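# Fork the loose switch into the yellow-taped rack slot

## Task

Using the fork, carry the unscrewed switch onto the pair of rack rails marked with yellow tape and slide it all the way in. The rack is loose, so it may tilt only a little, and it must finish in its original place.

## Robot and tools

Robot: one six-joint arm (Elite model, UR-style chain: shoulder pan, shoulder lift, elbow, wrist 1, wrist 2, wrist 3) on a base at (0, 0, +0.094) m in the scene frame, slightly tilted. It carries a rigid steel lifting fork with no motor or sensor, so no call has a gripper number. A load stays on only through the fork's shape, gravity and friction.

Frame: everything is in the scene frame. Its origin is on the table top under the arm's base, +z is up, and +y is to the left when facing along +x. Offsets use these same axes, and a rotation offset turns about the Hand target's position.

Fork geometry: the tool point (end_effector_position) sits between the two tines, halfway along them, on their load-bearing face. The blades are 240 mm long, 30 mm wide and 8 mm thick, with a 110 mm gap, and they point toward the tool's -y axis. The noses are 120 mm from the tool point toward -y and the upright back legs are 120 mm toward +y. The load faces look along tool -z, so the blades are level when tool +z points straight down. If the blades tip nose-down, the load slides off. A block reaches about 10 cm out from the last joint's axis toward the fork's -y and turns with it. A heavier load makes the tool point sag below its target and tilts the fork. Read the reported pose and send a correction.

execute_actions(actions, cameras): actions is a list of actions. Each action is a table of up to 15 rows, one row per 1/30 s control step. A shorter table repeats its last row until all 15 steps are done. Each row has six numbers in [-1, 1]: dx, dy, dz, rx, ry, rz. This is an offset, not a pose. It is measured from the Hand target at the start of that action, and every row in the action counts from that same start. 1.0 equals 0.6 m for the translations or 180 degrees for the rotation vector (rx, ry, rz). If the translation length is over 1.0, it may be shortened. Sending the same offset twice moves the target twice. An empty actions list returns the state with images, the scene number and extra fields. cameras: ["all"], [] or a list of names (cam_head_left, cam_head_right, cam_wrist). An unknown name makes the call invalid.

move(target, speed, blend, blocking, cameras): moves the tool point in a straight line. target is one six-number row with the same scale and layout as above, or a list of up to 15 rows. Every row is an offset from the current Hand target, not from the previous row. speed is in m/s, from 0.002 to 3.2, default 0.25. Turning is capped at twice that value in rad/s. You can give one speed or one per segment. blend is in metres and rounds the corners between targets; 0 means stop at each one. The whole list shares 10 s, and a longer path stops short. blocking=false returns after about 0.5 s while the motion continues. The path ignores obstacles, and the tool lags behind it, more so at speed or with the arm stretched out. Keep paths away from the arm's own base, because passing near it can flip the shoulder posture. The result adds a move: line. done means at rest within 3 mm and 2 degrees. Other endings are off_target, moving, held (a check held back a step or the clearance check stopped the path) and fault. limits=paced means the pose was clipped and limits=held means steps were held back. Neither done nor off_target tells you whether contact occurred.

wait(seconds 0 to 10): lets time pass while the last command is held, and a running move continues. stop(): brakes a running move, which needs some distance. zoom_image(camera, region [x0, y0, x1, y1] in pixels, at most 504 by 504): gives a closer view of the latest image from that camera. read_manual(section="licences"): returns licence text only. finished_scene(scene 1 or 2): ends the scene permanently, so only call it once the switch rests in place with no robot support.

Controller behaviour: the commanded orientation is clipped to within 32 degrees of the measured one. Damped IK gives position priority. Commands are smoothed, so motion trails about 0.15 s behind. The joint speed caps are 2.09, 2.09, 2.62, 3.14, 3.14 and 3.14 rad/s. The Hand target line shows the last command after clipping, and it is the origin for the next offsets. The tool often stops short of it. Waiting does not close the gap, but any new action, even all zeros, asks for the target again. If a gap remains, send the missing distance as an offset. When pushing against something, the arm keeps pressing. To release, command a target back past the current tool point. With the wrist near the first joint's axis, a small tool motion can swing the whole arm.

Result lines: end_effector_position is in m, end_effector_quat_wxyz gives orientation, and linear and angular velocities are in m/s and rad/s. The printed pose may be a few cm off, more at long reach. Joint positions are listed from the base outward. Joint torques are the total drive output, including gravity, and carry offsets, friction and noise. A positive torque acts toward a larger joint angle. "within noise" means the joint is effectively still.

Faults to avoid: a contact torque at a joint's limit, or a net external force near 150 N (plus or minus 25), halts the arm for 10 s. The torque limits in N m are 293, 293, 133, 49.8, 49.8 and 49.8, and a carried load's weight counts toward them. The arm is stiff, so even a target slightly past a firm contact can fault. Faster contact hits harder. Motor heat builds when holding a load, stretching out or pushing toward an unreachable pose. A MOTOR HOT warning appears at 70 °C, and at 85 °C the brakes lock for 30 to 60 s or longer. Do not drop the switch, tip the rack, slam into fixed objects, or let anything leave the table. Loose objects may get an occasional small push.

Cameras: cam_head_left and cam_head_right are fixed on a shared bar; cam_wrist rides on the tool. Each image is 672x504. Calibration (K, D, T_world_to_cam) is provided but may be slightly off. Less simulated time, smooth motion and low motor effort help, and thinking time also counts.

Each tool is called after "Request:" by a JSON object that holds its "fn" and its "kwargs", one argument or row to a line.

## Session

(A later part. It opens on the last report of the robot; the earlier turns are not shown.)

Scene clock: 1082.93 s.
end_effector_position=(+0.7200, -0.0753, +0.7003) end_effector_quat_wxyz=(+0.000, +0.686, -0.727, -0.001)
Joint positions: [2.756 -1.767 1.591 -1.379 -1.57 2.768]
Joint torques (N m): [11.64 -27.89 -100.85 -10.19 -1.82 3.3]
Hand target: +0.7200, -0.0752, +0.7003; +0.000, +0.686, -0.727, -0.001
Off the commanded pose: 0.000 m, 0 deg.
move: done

Request:
{"fn": "move", "kwargs": {
  "target": [0.4163, 0.0925, 0, 0, 0, 0.0003],
  "speed": 0.3,
  "cameras": ["all"]
}}

Request:
{"fn": "zoom_image", "kwargs": {
  "camera": "cam_wrist",
  "region": [0, 0, 224, 168]
}}

Request:
{"fn": "zoom_image", "kwargs": {
  "camera": "cam_wrist",
  "region": [224, 0, 448, 168]
}}

Request:
{"fn": "zoom_image", "kwargs": {
  "camera": "cam_wrist",
  "region": [448, 0, 672, 168]
}}

Request:
{"fn": "zoom_image", "kwargs": {
  "camera": "cam_head_left",
  "region": [270, 70, 470, 280]
}}

Request:
{"fn": "zoom_image", "kwargs": {
  "camera": "cam_head_right",
  "region": [270, 70, 470, 280]
}}

Scene clock: 1090.73 s.
end_effector_position=(+0.9697, -0.0197, +0.7003) end_effector_quat_wxyz=(+0.000, +0.687, -0.727, -0.001)
Joint positions: [2.952 -1.352 1.176 -1.38 -1.567 2.962]
Joint torques (N m): [10.91 -75.12 -101.39 -5.01 -2.22 3.47]
Hand target: +0.9698, -0.0197, +0.7003; +0.000, +0.687, -0.727, -0.001
Off the commanded pose: 0.000 m, 0 deg.
move: done
camera_calibration:
cam_wrist: T_world_to_cam=[[-0.0697202, -0.997192, -0.0273343, 0.0766448], [-0.93607, 0.0559257, 0.34734, 0.536942], [-0.344836, 0.0498034, -0.937341, 1.08613], [0, 0, 0, 1]] pos_world=[0.882495, -0.00769226, 0.833667]

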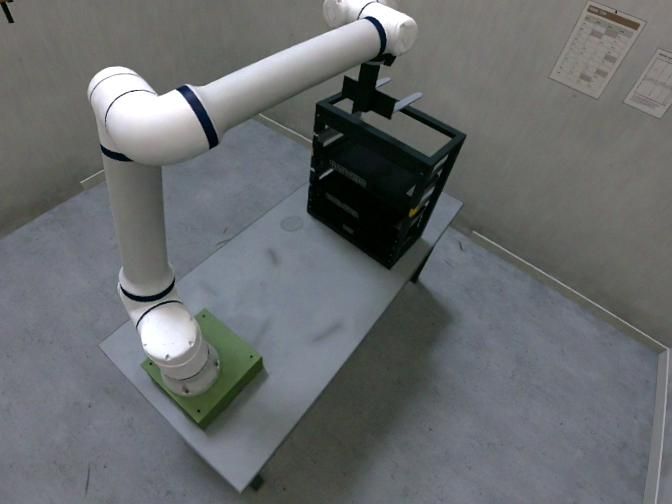

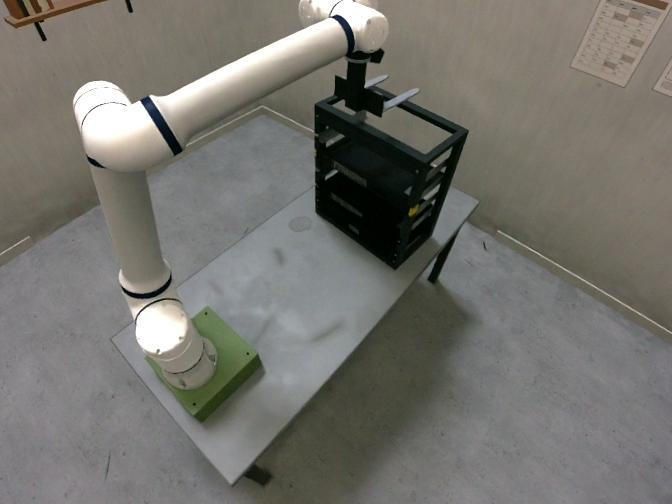

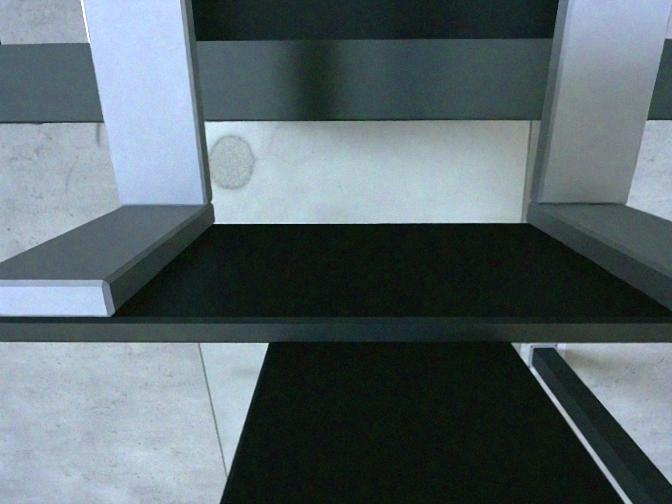

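Scaled by 2.250.

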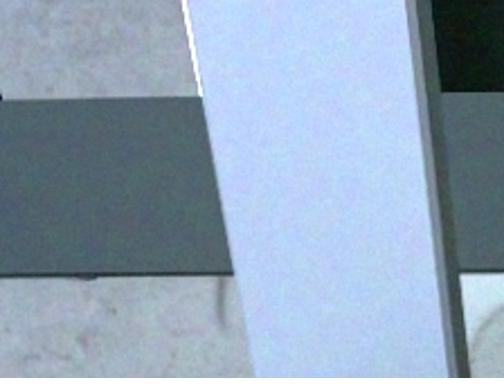

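Scaled by 2.250.

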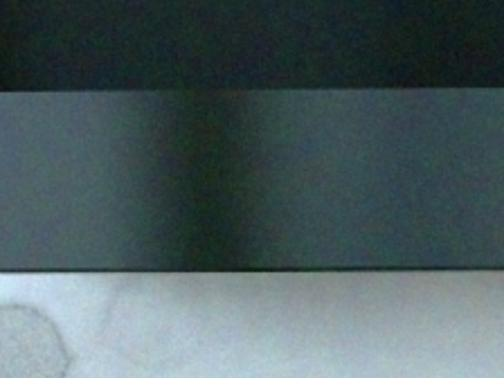

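Scaled by 2.250.

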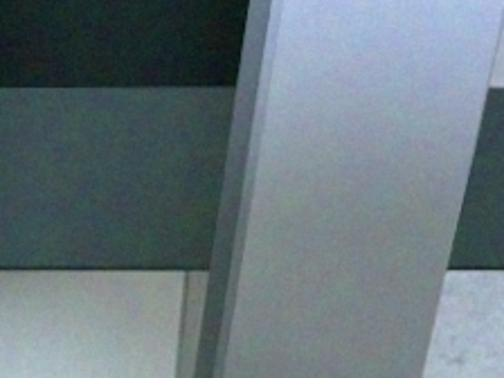

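Scaled by 2.400.

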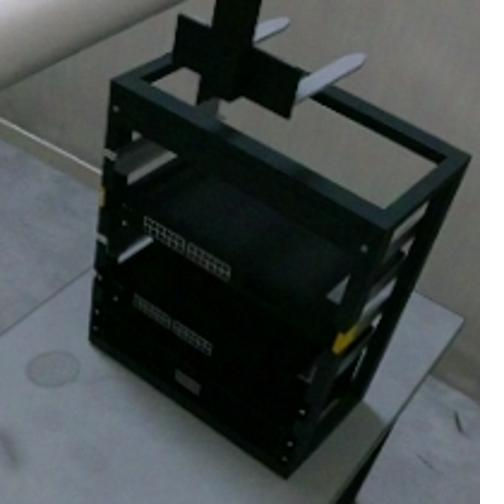

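Scaled by 2.400.

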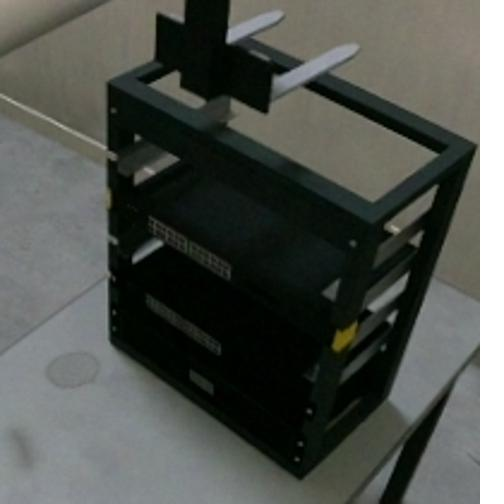

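Request:
{"fn": "move", "kwargs": {
  "target": [-0.1038, 0, 0, 0, 0, 0],
  "speed": 0.25,
  "cameras": ["cam_wrist"]
}}

Request:
{"fn": "zoom_image", "kwargs": {
  "camera": "cam_wrist",
  "region": [190, 0, 370, 100]
}}

Request:
{"fn": "zoom_image", "kwargs": {
  "camera": "cam_wrist",
  "region": [370, 0, 550, 100]
}}

Scene clock: 1116.97 s.
end_effector_position=(+0.9077, -0.0197, +0.7003) end_effector_quat_wxyz=(+0.000, +0.687, -0.727, -0.001)
Joint positions: [2.933 -1.459 1.301 -1.398 -1.567 2.943]
Joint torques (N m): [-22.3 -88.78 -77.27 -10.2 1.33 -2.23]
Hand target: +0.9075, -0.0197, +0.7003; +0.000, +0.687, -0.727, -0.001
Off the commanded pose: 0.000 m, 0 deg.
move: done
camera_calibration:
cam_wrist: T_world_to_cam=[[-0.0696871, -0.997197, -0.0272334, 0.072211], [-0.936039, 0.0559252, 0.347423, 0.478811], [-0.344926, 0.0497024, -0.937313, 1.0648], [0, 0, 0, 1]] pos_world=[0.820495, -0.0076921, 0.833667]
Images, in order (width x height): cam_wrist 672x504.

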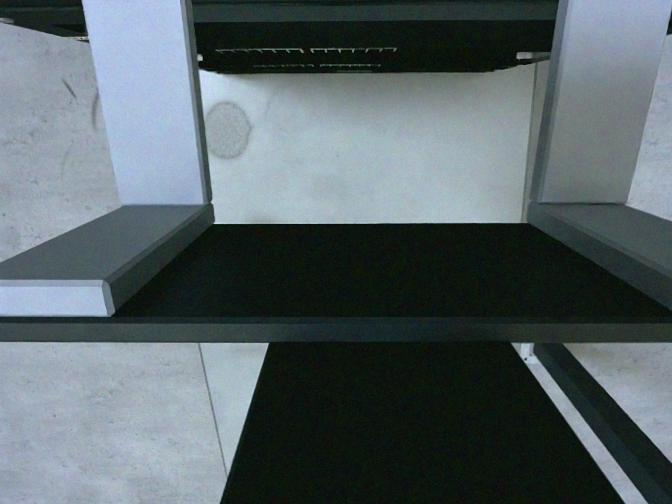

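Scaled by 2.800.

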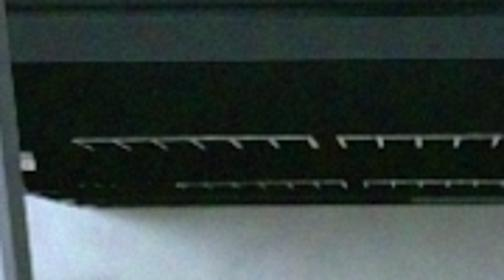

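Scaled by 2.800.

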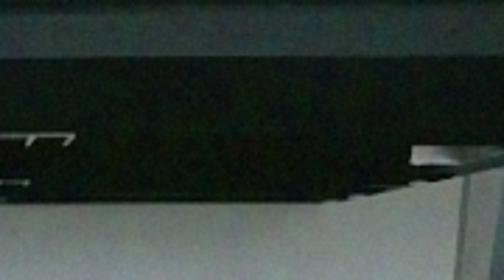

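Request:
{"fn": "move", "kwargs": {
  "target": [
    [-0.446, 0, 0, 0, 0, 0.1],
    [-0.4, -0.45, 0, 0, 0, 0.2958]
  ],
  "speed": 0.4,
  "blend": [0.1, 0]
}}

Scene clock: 1183.20 s.
end_effector_position=(+0.6675, -0.2896, +0.7003) end_effector_quat_wxyz=(+0.000, +0.940, -0.342, +0.000)
Joint positions: [2.324 -1.558 1.407 -1.406 -1.577 1.406]
Joint torques (N m): [-21.92 -51.28 -99.53 -3.65 3.11 -1.8]
Hand target: +0.6675, -0.2897, +0.7003; +0.000, +0.940, -0.342, +0.000
Off the commanded pose: 0.000 m, 0 deg.
move: done

Request:
{"fn": "move", "kwargs": {
  "target": [
    [0.021, -0.24, -0.1333, 0, 0, 0],
    [0.0795, -0.24, -0.7605, 0, 0, 0]
  ],
  "speed": 0.3,
  "blend": [0.06, 0],
  "cameras": ["all"]
}}

Request:
{"fn": "zoom_image", "kwargs": {
  "camera": "cam_head_left",
  "region": [350, 130, 510, 330]
}}

Scene clock: 1189.30 s.
end_effector_position=(+0.7152, -0.4336, +0.2442) end_effector_quat_wxyz=(+0.000, +0.940, -0.342, +0.000)
Joint positions: [2.251 -1.19 1.801 -2.169 -1.578 1.332]
Joint torques (N m): [9.43 -77.51 -61.48 -8.49 3.03 3.42]
Hand target: +0.7152, -0.4337, +0.2440; +0.000, +0.940, -0.342, +0.000
Off the commanded pose: 0.000 m, 0 deg.
move: done
camera_calibration:
cam_wrist: T_world_to_cam=[[0.75724, -0.652566, -0.0272896, -0.808316], [-0.604954, -0.716515, 0.347328, -0.091543], [-0.246208, -0.246502, -0.937346, 0.392523], [0, 0, 0, 1]] pos_world=[0.653352, -0.496314, 0.377667]

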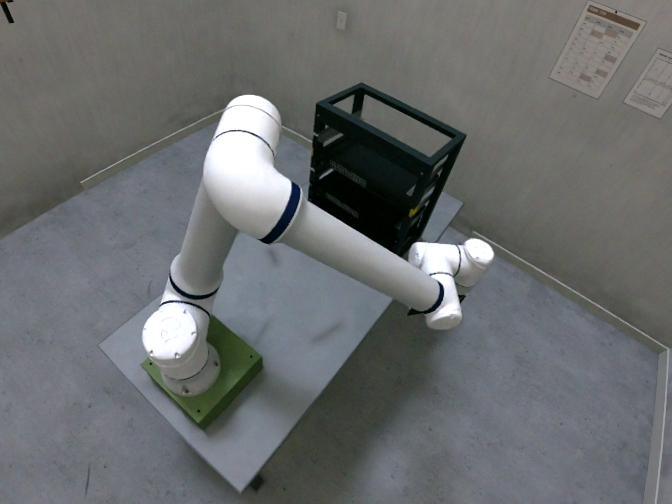

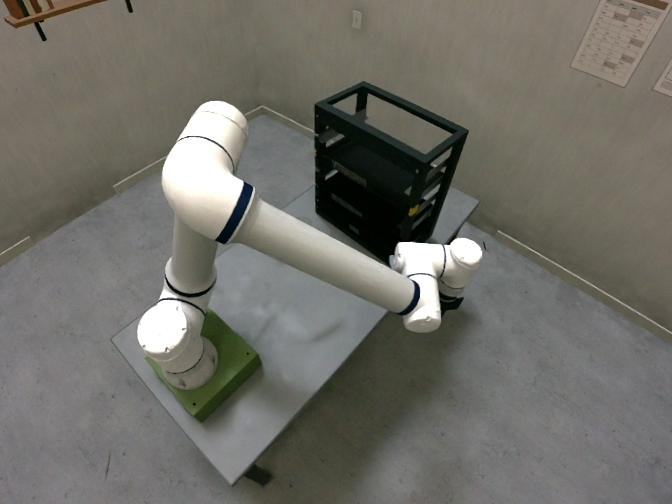

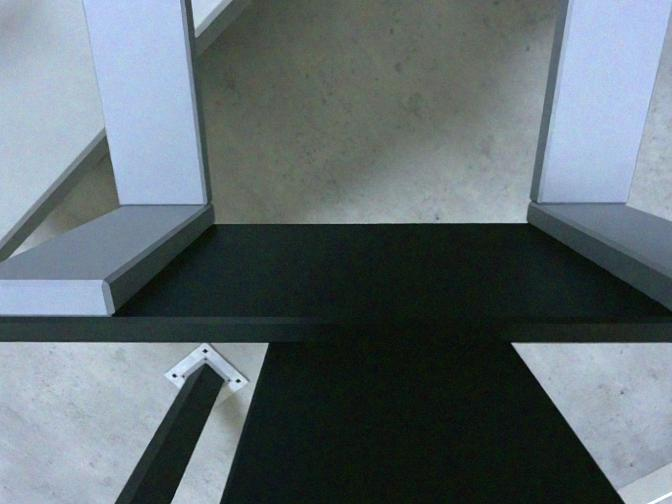

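Scaled by 2.520.

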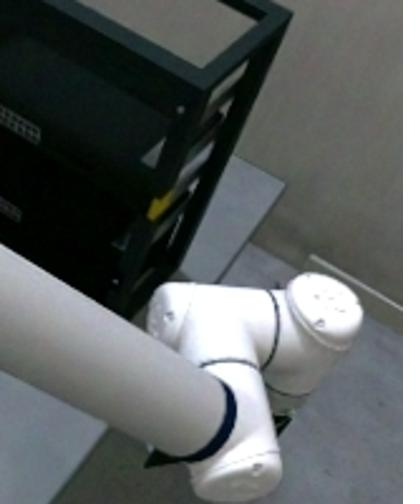

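Request:
{"fn": "move", "kwargs": {
  "target": [0.2143, 0.2555, 0, 0, 0, 0],
  "speed": 0.08,
  "cameras": ["cam_head_left", "cam_head_right"]
}}

Request:
{"fn": "zoom_image", "kwargs": {
  "camera": "cam_head_left",
  "region": [350, 130, 510, 330]
}}

Request:
{"fn": "zoom_image", "kwargs": {
  "camera": "cam_head_right",
  "region": [350, 130, 510, 330]
}}

Scene clock: 1203.30 s.
end_effector_position=(+0.8436, -0.2806, +0.2440) end_effector_quat_wxyz=(+0.000, +0.940, -0.342, +0.000)
Joint positions: [2.493 -1.163 1.762 -2.155 -1.575 1.574]
Joint torques (N m): [11.6 -82.48 -87.35 -3.62 2.29 3.19]
Hand target: +0.8438, -0.2804, +0.2440; +0.000, +0.940, -0.342, +0.000
Off the commanded pose: 0.000 m, 0 deg.
move: done
Images, in order (width x height): cam_head_left 672x504, cam_head_right 672x504.

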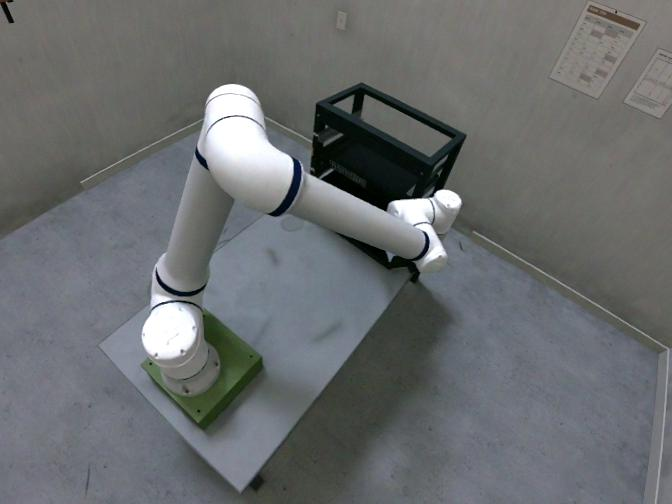

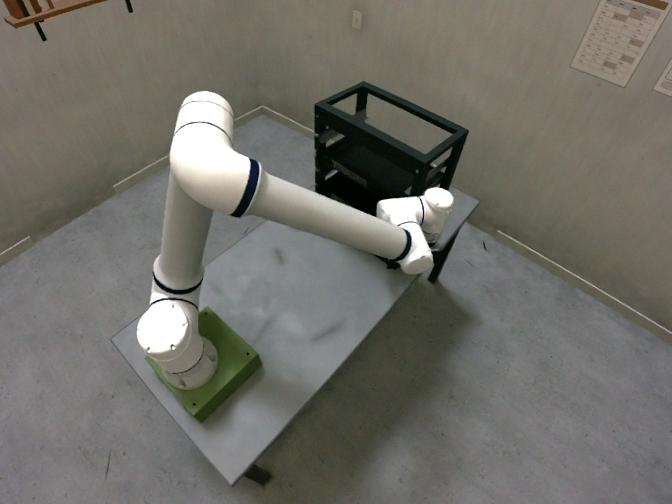

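Scaled by 2.520.

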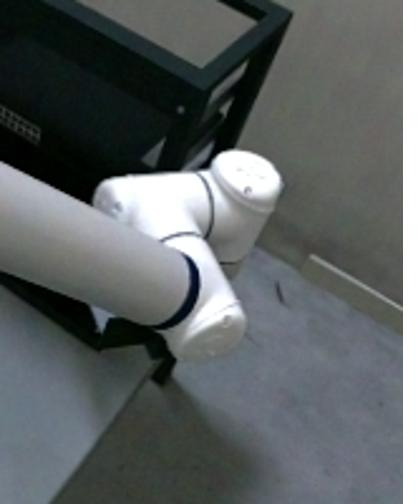

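Scaled by 2.520.

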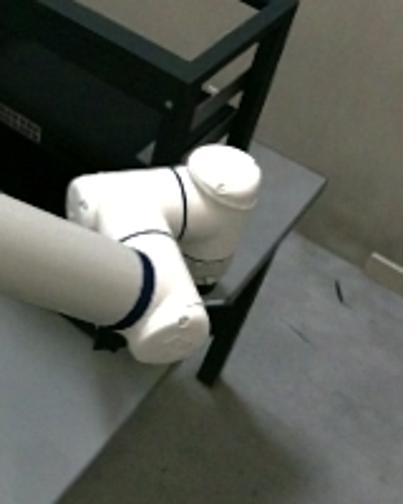

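Request:
{"fn": "move", "kwargs": {
  "target": [-0.01277, 0.01072, 0, 0, 0, 0],
  "speed": 0.03
}}

Request:
{"fn": "move", "kwargs": {
  "target": [-0.00191, 0.00161, 0, 0, 0, 0],
  "speed": 0.01
}}

Scene clock: 1212.00 s.
end_effector_position=(+0.8363, -0.2741, +0.2440) end_effector_quat_wxyz=(+0.000, +0.940, -0.342, +0.000)
Joint positions: [2.493 -1.176 1.782 -2.162 -1.575 1.574]
Joint torques (N m): [8.84 -109.21 -62.87 -8.86 0.5 3.16]
Hand target: +0.8361, -0.2739, +0.2440; +0.000, +0.940, -0.342, +0.000
Off the commanded pose: 0.000 m, 0 deg.
move: done

Scene clock: 1212.70 s.
end_effector_position=(+0.8351, -0.2731, +0.2441) end_effector_quat_wxyz=(+0.000, +0.940, -0.342, +0.000)
Joint positions: [2.493 -1.178 1.785 -2.163 -1.575 1.574]
Joint torques (N m): [9.34 -111.02 -48.69 -3.05 0.91 -0.86]
Hand target: +0.8350, -0.2730, +0.2440; +0.000, +0.940, -0.342, +0.000
Off the commanded pose: 0.000 m, 0 deg.
move: done

Request:
{"fn": "move", "kwargs": {
  "target": [-0.00128, 0.00107, 0, 0, 0, 0],
  "speed": 0.01
}}

Request:
{"fn": "move", "kwargs": {
  "target": [-0.00128, 0.00107, 0, 0, 0, 0],
  "speed": 0.01
}}

Scene clock: 1215.50 s.
end_effector_position=(+0.8343, -0.2724, +0.2441) end_effector_quat_wxyz=(+0.000, +0.940, -0.342, +0.000)
Joint positions: [2.493 -1.18 1.787 -2.164 -1.575 1.574]
Joint torques (N m): [11.27 -118.48 -16.62 11.12 2.29 -9.42]
Hand target: +0.8342, -0.2723, +0.2440; +0.000, +0.940, -0.342, +0.000
Off the commanded pose: 0.000 m, 0 deg.
move: done

Scene clock: 1216.20 s.
end_effector_position=(+0.8335, -0.2717, +0.2440) end_effector_quat_wxyz=(+0.000, +0.940, -0.342, +0.000)
Joint positions: [2.493 -1.181 1.789 -2.164 -1.575 1.574]
Joint torques (N m): [12.6 -112.02 -4.52 14.75 2.64 -16.29]
Hand target: +0.8335, -0.2717, +0.2440; +0.000, +0.940, -0.342, +0.000
Off the commanded pose: 0.000 m, 0 deg.
move: done

Request:
{"fn": "move", "kwargs": {
  "target": [-0.00128, 0.00107, 0, 0, 0, 0],
  "speed": 0.01
}}

Scene clock: 1219.70 s.
end_effector_position=(+0.8327, -0.2711, +0.2440) end_effector_quat_wxyz=(+0.000, +0.940, -0.342, +0.000)
Joint positions: [2.493 -1.182 1.792 -2.165 -1.575 1.574]
Joint torques (N m): [15.78 -110.67 -2.94 15.31 3.1 -14.63]
Hand target: +0.8327, -0.2710, +0.2440; +0.000, +0.940, -0.342, +0.000
Off the commanded pose: 0.000 m, 0 deg.
move: done

Request:
{"fn": "move", "kwargs": {
  "target": [-0.0319, 0.0268, 0, 0, 0, 0],
  "speed": 0.015,
  "cameras": ["cam_head_left", "cam_head_right"]
}}

Request:
{"fn": "zoom_image", "kwargs": {
  "camera": "cam_head_left",
  "region": [270, 70, 470, 280]
}}

Request:
{"fn": "zoom_image", "kwargs": {
  "camera": "cam_head_right",
  "region": [270, 70, 470, 280]
}}

Scene clock: 1226.30 s.
end_effector_position=(+0.8137, -0.2551, +0.2440) end_effector_quat_wxyz=(+0.000, +0.940, -0.342, +0.000)
Joint positions: [2.493 -1.217 1.841 -2.181 -1.575 1.574]
Joint torques (N m): [48.38 -104.61 -0.48 15.48 7.33 -12.88]
Hand target: +0.8136, -0.2550, +0.2440; +0.000, +0.940, -0.342, +0.000
Off the commanded pose: 0.000 m, 0 deg.
move: done
Images, in order (width x height): cam_head_left 672x504, cam_head_right 672x504.

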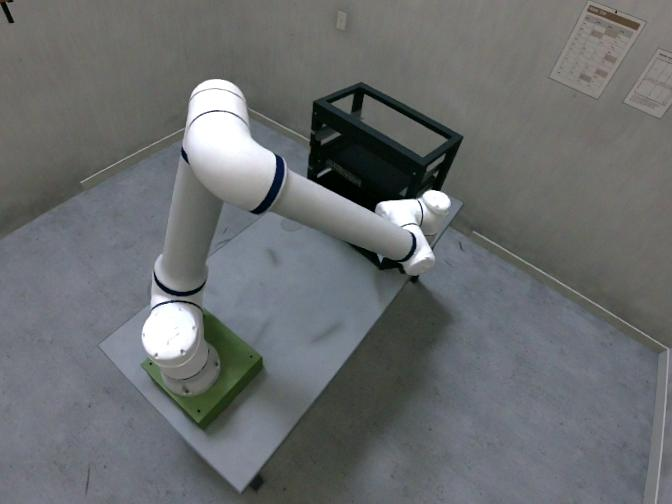

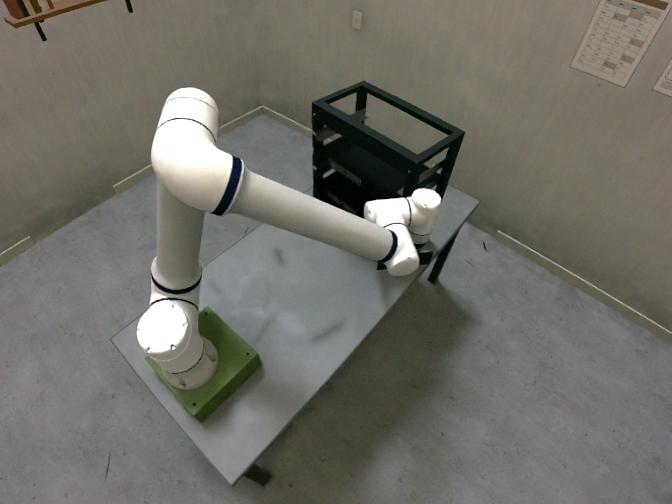

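Scaled by 2.400.

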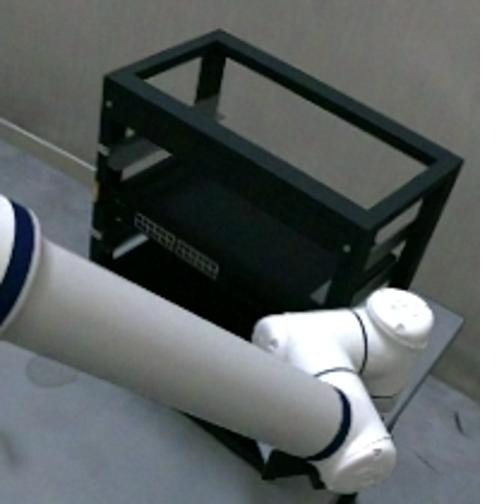

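Scaled by 2.400.

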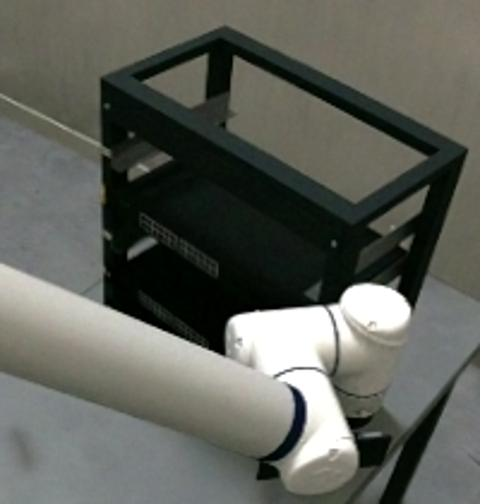

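Request:
{"fn": "move", "kwargs": {
  "target": [
    [0.0255, -0.0215, 0, 0, 0, 0],
    [-0.1888, -0.277, 0, 0, 0, 0]
  ],
  "speed": [0.05, 0.15],
  "blend": [0.003, 0]
}}

Scene clock: 1238.40 s.
end_effector_position=(+0.7005, -0.4209, +0.2440) end_effector_quat_wxyz=(+0.000, +0.940, -0.342, +0.000)
Joint positions: [2.246 -1.217 1.842 -2.182 -1.578 1.327]
Joint torques (N m): [-22.83 -75.13 -85.98 -4.67 2.47 -2.14]
Hand target: +0.7003, -0.4212, +0.2440; +0.000, +0.940, -0.342, +0.000
Off the commanded pose: 0.000 m, 0 deg.
move: done

Request:
{"fn": "move", "kwargs": {
  "target": [
    [-0.134, 0.2, 0, 0, 0, -0.15],
    [-0.0337, 0.417, 0, 0, 0, -0.3028]
  ],
  "speed": 0.3,
  "blend": [0.05, 0],
  "cameras": ["cam_head_left", "cam_head_right"]
}}

Request:
{"fn": "zoom_image", "kwargs": {
  "camera": "cam_head_left",
  "region": [300, 130, 460, 290]
}}

Request:
{"fn": "zoom_image", "kwargs": {
  "camera": "cam_head_right",
  "region": [300, 130, 460, 290]
}}

Scene clock: 1249.00 s.
end_effector_position=(+0.6800, -0.1710, +0.2440) end_effector_quat_wxyz=(+0.000, +0.679, -0.734, -0.001)
Joint positions: [2.573 -1.607 2.307 -2.255 -1.573 2.605]
Joint torques (N m): [11.25 -30.92 -84.2 -4.9 -1.6 3.51]
Hand target: +0.6801, -0.1710, +0.2440; +0.000, +0.679, -0.734, -0.001
Off the commanded pose: 0.000 m, 0 deg.
move: done
Images, in order (width x height): cam_head_left 672x504, cam_head_right 672x504.

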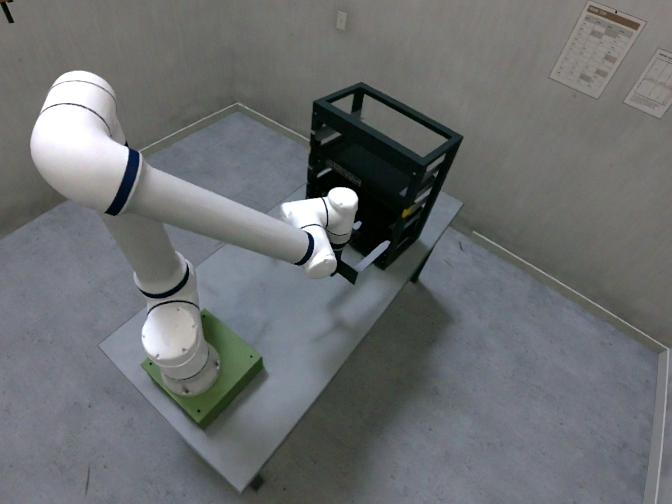

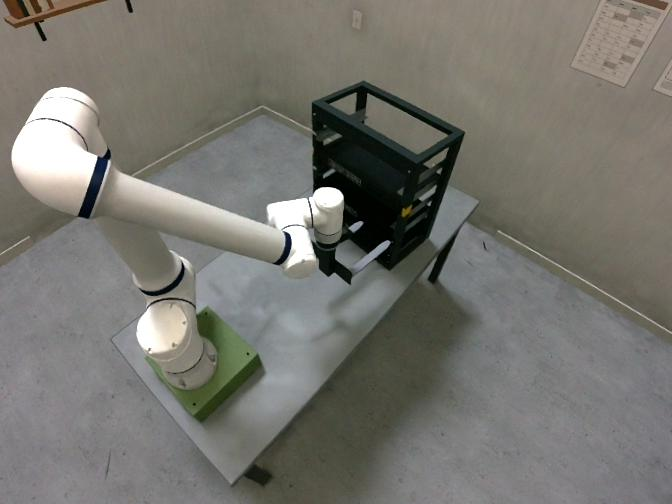

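Scaled by 3.150.

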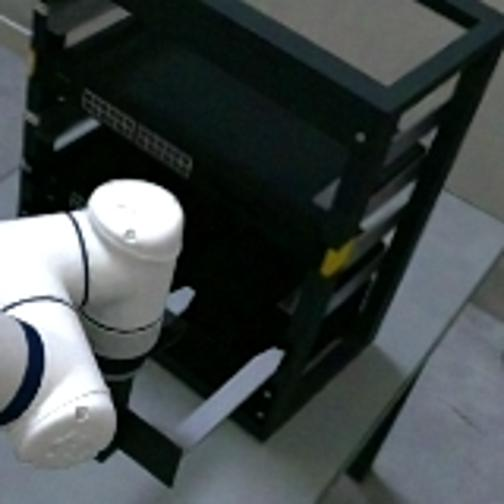

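Scaled by 3.150.

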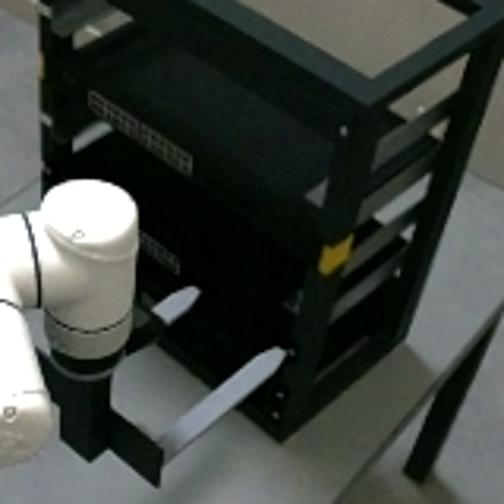

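Request:
{"fn": "move", "kwargs": {
  "target": [
    [0.0, -0.025, 0, 0, 0, 0],
    [0.0583, -0.025, 0, 0, 0, 0]
  ],
  "speed": [0.1, 0.08],
  "blend": [0.005, 0],
  "cameras": ["cam_head_left", "cam_head_right"]
}}

Request:
{"fn": "zoom_image", "kwargs": {
  "camera": "cam_head_right",
  "region": [360, 190, 440, 270]
}}

Request:
{"fn": "zoom_image", "kwargs": {
  "camera": "cam_head_left",
  "region": [360, 190, 440, 270]
}}

Scene clock: 1256.73 s.
end_effector_position=(+0.7148, -0.1860, +0.2440) end_effector_quat_wxyz=(+0.000, +0.679, -0.734, -0.001)
Joint positions: [2.586 -1.541 2.243 -2.257 -1.572 2.619]
Joint torques (N m): [10.1 -42.23 -83.43 -5.71 1.87 3.78]
Hand target: +0.7150, -0.1860, +0.2440; +0.000, +0.679, -0.734, -0.001
Off the commanded pose: 0.000 m, 0 deg.
move: done
Images, in order (width x height): cam_head_left 672x504, cam_head_right 672x504.

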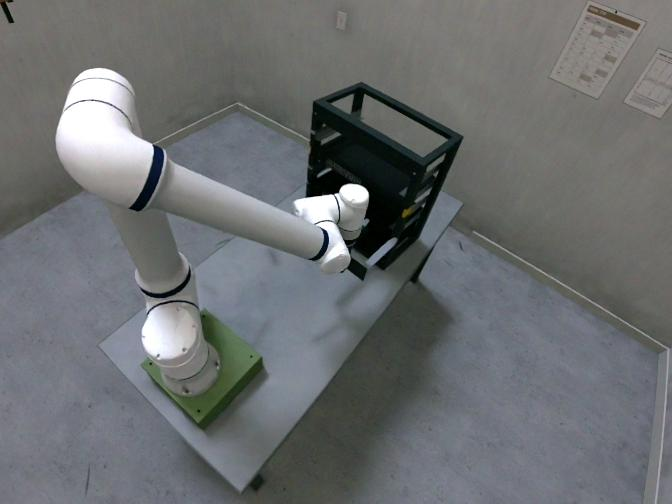

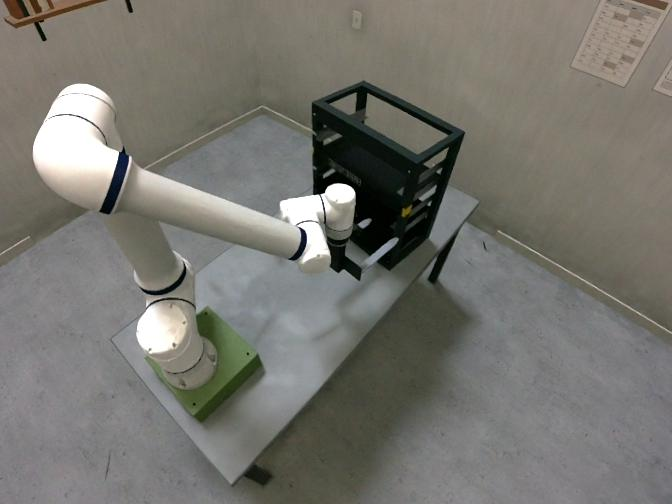

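Scaled by 6.300.

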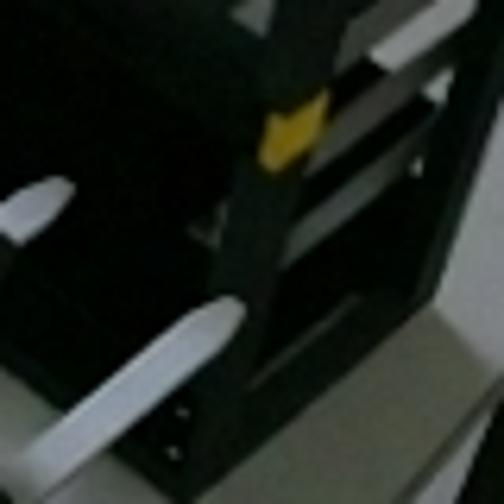

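Scaled by 6.300.

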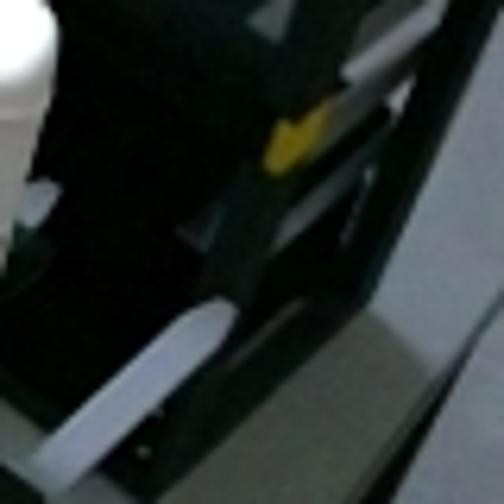

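Request:
{"fn": "move", "kwargs": {
  "target": [0.0083, 0, 0, 0, 0, 0],
  "speed": 0.02
}}

Request:
{"fn": "move", "kwargs": {
  "target": [0.0025, 0, 0, 0, 0, 0],
  "speed": 0.01
}}

Scene clock: 1260.97 s.
end_effector_position=(+0.7198, -0.1860, +0.2440) end_effector_quat_wxyz=(+0.000, +0.679, -0.734, -0.001)
Joint positions: [2.591 -1.533 2.235 -2.257 -1.572 2.624]
Joint torques (N m): [9.47 -39.42 -84.16 -5.12 2.41 3.21]
Hand target: +0.7200, -0.1860, +0.2440; +0.000, +0.679, -0.734, -0.001
Off the commanded pose: 0.000 m, 0 deg.
move: done

Scene clock: 1261.67 s.
end_effector_position=(+0.7215, -0.1860, +0.2440) end_effector_quat_wxyz=(+0.000, +0.679, -0.734, -0.001)
Joint positions: [2.593 -1.531 2.232 -2.256 -1.572 2.625]
Joint torques (N m): [10.28 -40.39 -83.88 -5.08 2.41 3.37]
Hand target: +0.7215, -0.1860, +0.2440; +0.000, +0.679, -0.734, -0.001
Off the commanded pose: 0.000 m, 0 deg.
move: done

Request:
{"fn": "move", "kwargs": {
  "target": [0.0025, 0, 0, 0, 0, 0],
  "speed": 0.01
}}

Request:
{"fn": "move", "kwargs": {
  "target": [0.0017, 0, 0, 0, 0, 0],
  "speed": 0.01
}}

Scene clock: 1263.57 s.
end_effector_position=(+0.7229, -0.1860, +0.2440) end_effector_quat_wxyz=(+0.000, +0.679, -0.734, -0.001)
Joint positions: [2.594 -1.528 2.23 -2.256 -1.572 2.627]
Joint torques (N m): [11.07 -40.75 -83.83 -5.17 2.3 3.32]
Hand target: +0.7230, -0.1860, +0.2440; +0.000, +0.679, -0.734, -0.001
Off the commanded pose: 0.000 m, 0 deg.
move: done

Scene clock: 1264.27 s.
end_effector_position=(+0.7239, -0.1859, +0.2439) end_effector_quat_wxyz=(+0.000, +0.679, -0.734, -0.001)
Joint positions: [2.595 -1.527 2.228 -2.256 -1.572 2.628]
Joint torques (N m): [13.51 -38.89 -93.39 -8.63 2.52 2.1]
Hand target: +0.7240, -0.1860, +0.2440; +0.000, +0.679, -0.734, -0.001
Off the commanded pose: 0.000 m, 0 deg.
move: done

Request:
{"fn": "move", "kwargs": {
  "target": [0.0013, 0, 0, 0, 0, 0],
  "speed": 0.01
}}

Request:
{"fn": "move", "kwargs": {
  "target": [0.001, 0, 0, 0, 0, 0],
  "speed": 0.01
}}

Scene clock: 1267.43 s.
end_effector_position=(+0.7247, -0.1860, +0.2439) end_effector_quat_wxyz=(+0.000, +0.679, -0.734, -0.001)
Joint positions: [2.596 -1.525 2.227 -2.256 -1.572 2.628]
Joint torques (N m): [21.96 -32.19 -119.91 -18.39 7.24 -1.11]
Hand target: +0.7248, -0.1860, +0.2440; +0.000, +0.679, -0.734, -0.001
Off the commanded pose: 0.000 m, 0 deg.
move: done

Scene clock: 1268.13 s.
end_effector_position=(+0.7253, -0.1860, +0.2439) end_effector_quat_wxyz=(+0.000, +0.679, -0.734, -0.001)
Joint positions: [2.597 -1.525 2.226 -2.256 -1.572 2.629]
Joint torques (N m): [29.63 -24.42 -142.26 -26.2 13.83 -3.85]
Hand target: +0.7254, -0.1860, +0.2440; +0.000, +0.679, -0.734, -0.001
Off the commanded pose: 0.000 m, 0 deg.
move: done

Request:
{"fn": "move", "kwargs": {
  "target": [0.0008, 0, 0, 0, 0, 0],
  "speed": 0.01
}}

Scene clock: 1270.10 s.
end_effector_position=(+0.7259, -0.1860, +0.2440) end_effector_quat_wxyz=(+0.000, +0.679, -0.734, -0.001)
Joint positions: [2.597 -1.524 2.225 -2.256 -1.572 2.63]
Joint torques (N m): [34.68 -30.58 -142.45 -26.65 14.88 -5.61]
Hand target: +0.7259, -0.1860, +0.2440; +0.000, +0.679, -0.734, -0.001
Off the commanded pose: 0.000 m, 0 deg.
move: done

Request:
{"fn": "move", "kwargs": {
  "target": [0.0268, 0, 0, 0, 0, 0],
  "speed": 0.015
}}

Scene clock: 1273.53 s.
end_effector_position=(+0.7418, -0.1859, +0.2440) end_effector_quat_wxyz=(+0.000, +0.679, -0.734, -0.001)
Joint positions: [2.612 -1.499 2.198 -2.254 -1.572 2.644]
Joint torques (N m): [44.92 -48.02 -146.9 -27.71 19.33 -8.57]
Hand target: +0.7420, -0.1860, +0.2440; +0.000, +0.679, -0.734, -0.001
Off the commanded pose: 0.000 m, 0 deg.
move: done

Request:
{"fn": "move", "kwargs": {
  "target": [
    [-0.203, 0, 0, 0, 0, 0],
    [-0.203, 0.1433, 0.76, 0, 0, 0.0068],
    [0.38, 0.2772, 0.7605, 0, 0, 0.0068]
  ],
  "speed": [0.15, 0.4, 0.35],
  "blend": [0.02, 0.06, 0],
  "cameras": ["all"]
}}

Request:
{"fn": "zoom_image", "kwargs": {
  "camera": "cam_wrist",
  "region": [0, 0, 224, 168]
}}

Request:
{"fn": "zoom_image", "kwargs": {
  "camera": "cam_wrist",
  "region": [224, 0, 448, 168]
}}

Request:
{"fn": "zoom_image", "kwargs": {
  "camera": "cam_wrist",
  "region": [448, 0, 672, 168]
}}

Request:
{"fn": "zoom_image", "kwargs": {
  "camera": "cam_head_left",
  "region": [270, 70, 470, 280]
}}

Request:
{"fn": "zoom_image", "kwargs": {
  "camera": "cam_head_right",
  "region": [270, 70, 470, 280]
}}

Scene clock: 1284.90 s.
end_effector_position=(+0.9699, -0.0197, +0.7003) end_effector_quat_wxyz=(+0.000, +0.687, -0.727, -0.001)
Joint positions: [2.952 -1.351 1.176 -1.38 -1.567 2.963]
Joint torques (N m): [9.64 -73.08 -100.88 -4.83 -2.22 3.44]
Hand target: +0.9700, -0.0196, +0.7003; +0.000, +0.687, -0.727, -0.001
Off the commanded pose: 0.000 m, 0 deg.
move: done
camera_calibration:
cam_wrist: T_world_to_cam=[[-0.0703506, -0.997148, -0.0273267, 0.0773012], [-0.93606, 0.0565238, 0.347271, 0.537081], [-0.344736, 0.0500102, -0.937367, 1.08609], [0, 0, 0, 1]] pos_world=[0.882593, -0.00759287, 0.833667]

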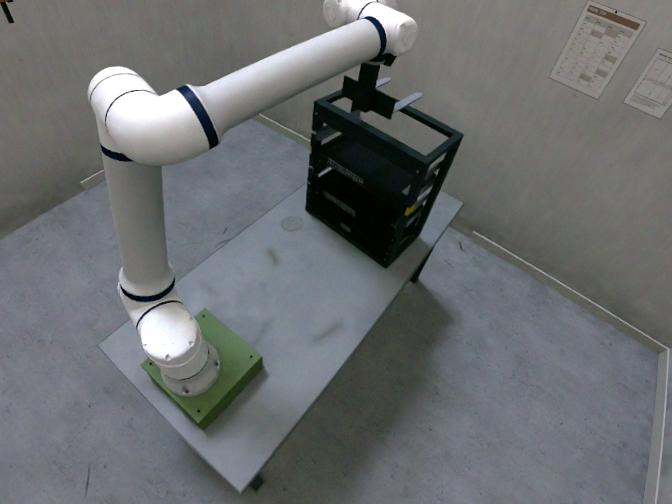

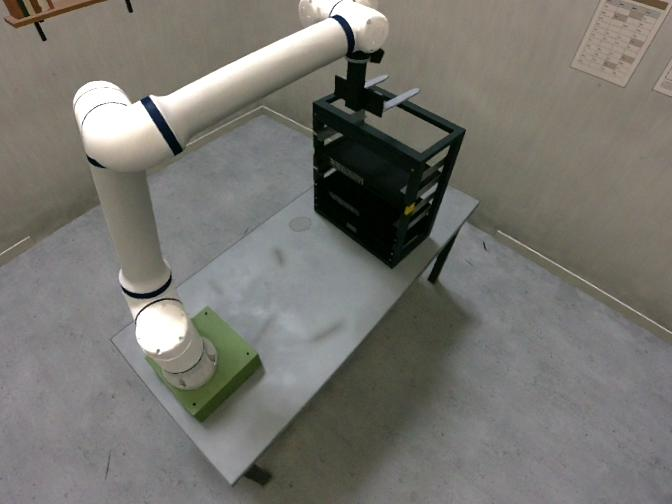

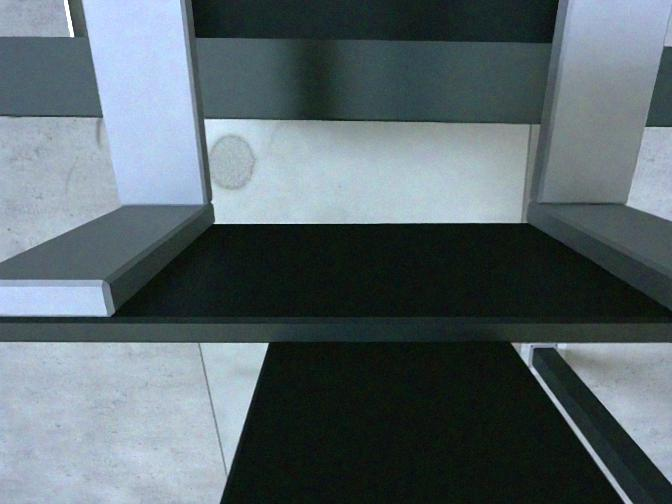

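Scaled by 2.250.

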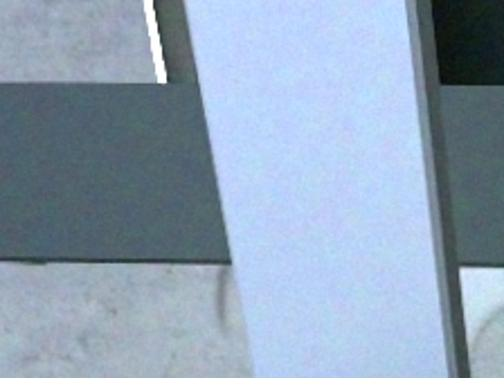

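Scaled by 2.250.

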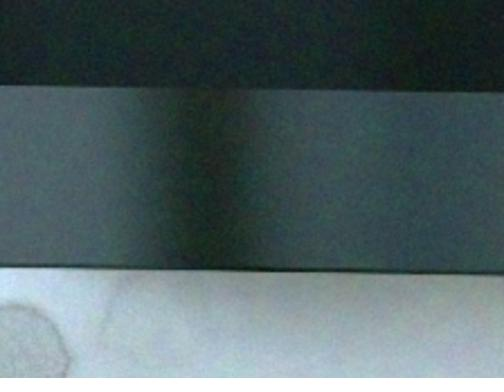

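Scaled by 2.250.

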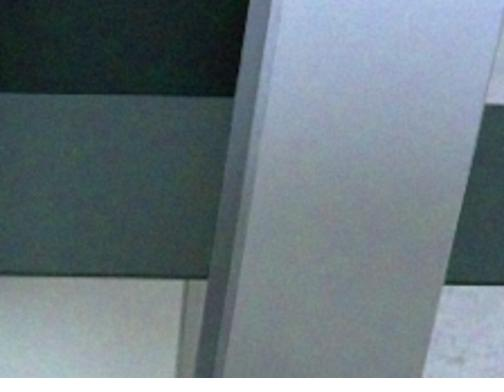

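Scaled by 2.400.

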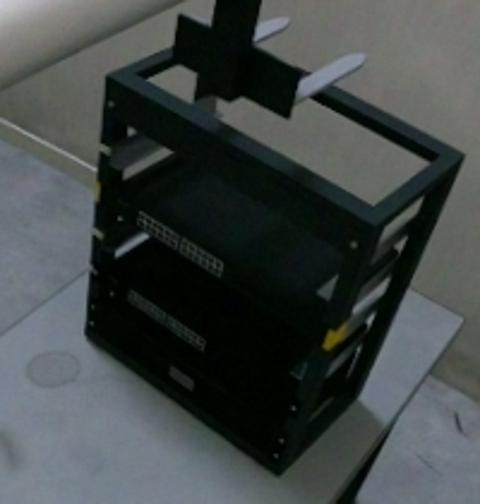

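Scaled by 2.400.

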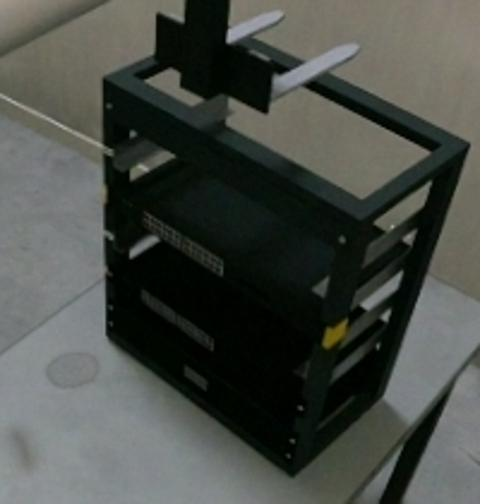

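Request:
{"fn": "move", "kwargs": {
  "target": [-0.1038, 0, 0, 0, 0, 0],
  "speed": 0.25,
  "cameras": ["cam_wrist", "cam_head_right"]
}}

Request:
{"fn": "zoom_image", "kwargs": {
  "camera": "cam_wrist",
  "region": [190, 0, 370, 100]
}}

Request:
{"fn": "zoom_image", "kwargs": {
  "camera": "cam_wrist",
  "region": [370, 0, 550, 100]
}}

Request:
{"fn": "zoom_image", "kwargs": {
  "camera": "cam_head_right",
  "region": [290, 120, 450, 240]
}}

Scene clock: 1293.03 s.
end_effector_position=(+0.9079, -0.0196, +0.7003) end_effector_quat_wxyz=(+0.000, +0.687, -0.727, -0.001)
Joint positions: [2.933 -1.459 1.301 -1.397 -1.567 2.944]
Joint torques (N m): [-22.91 -90.5 -76.96 -10.21 1.29 -2.19]
Hand target: +0.9077, -0.0196, +0.7003; +0.000, +0.687, -0.727, -0.001
Off the commanded pose: 0.000 m, 0 deg.
move: done
camera_calibration:
cam_wrist: T_world_to_cam=[[-0.0703236, -0.997153, -0.0272236, 0.0728385], [-0.936029, 0.0565297, 0.347354, 0.479044], [-0.344826, 0.0499092, -0.937339, 1.0648], [0, 0, 0, 1]] pos_world=[0.820694, -0.00759272, 0.833667]
Images, in order (width x height): cam_head_right 672x504, cam_wrist 672x504.

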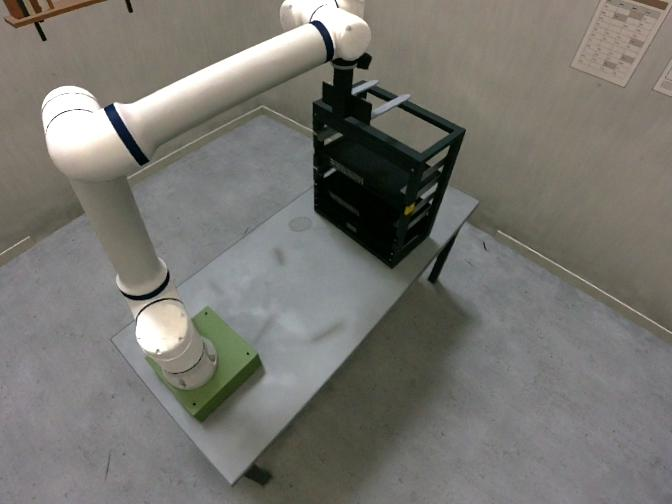

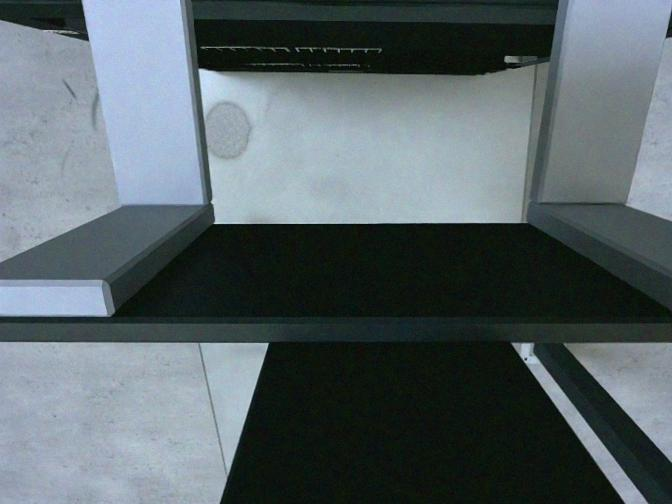

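Scaled by 2.800.

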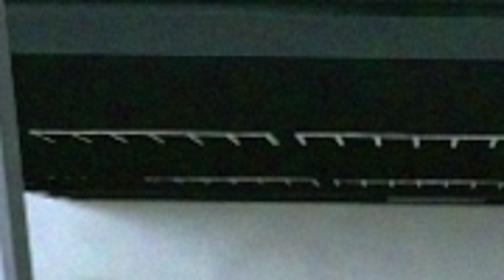

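Scaled by 2.800.

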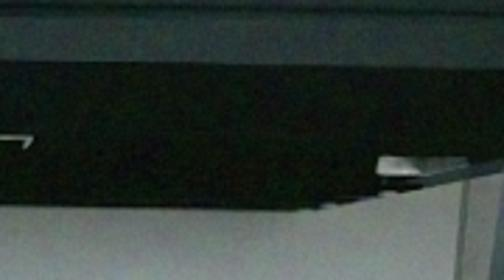

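Scaled by 3.150.

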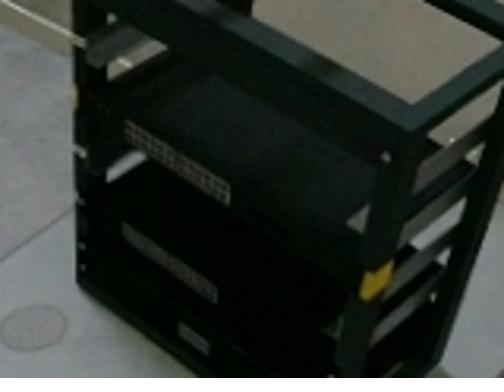

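Request:
{"fn": "finished_scene", "kwargs": {
  "scene": 1
}}

The scene is finished: the task was done.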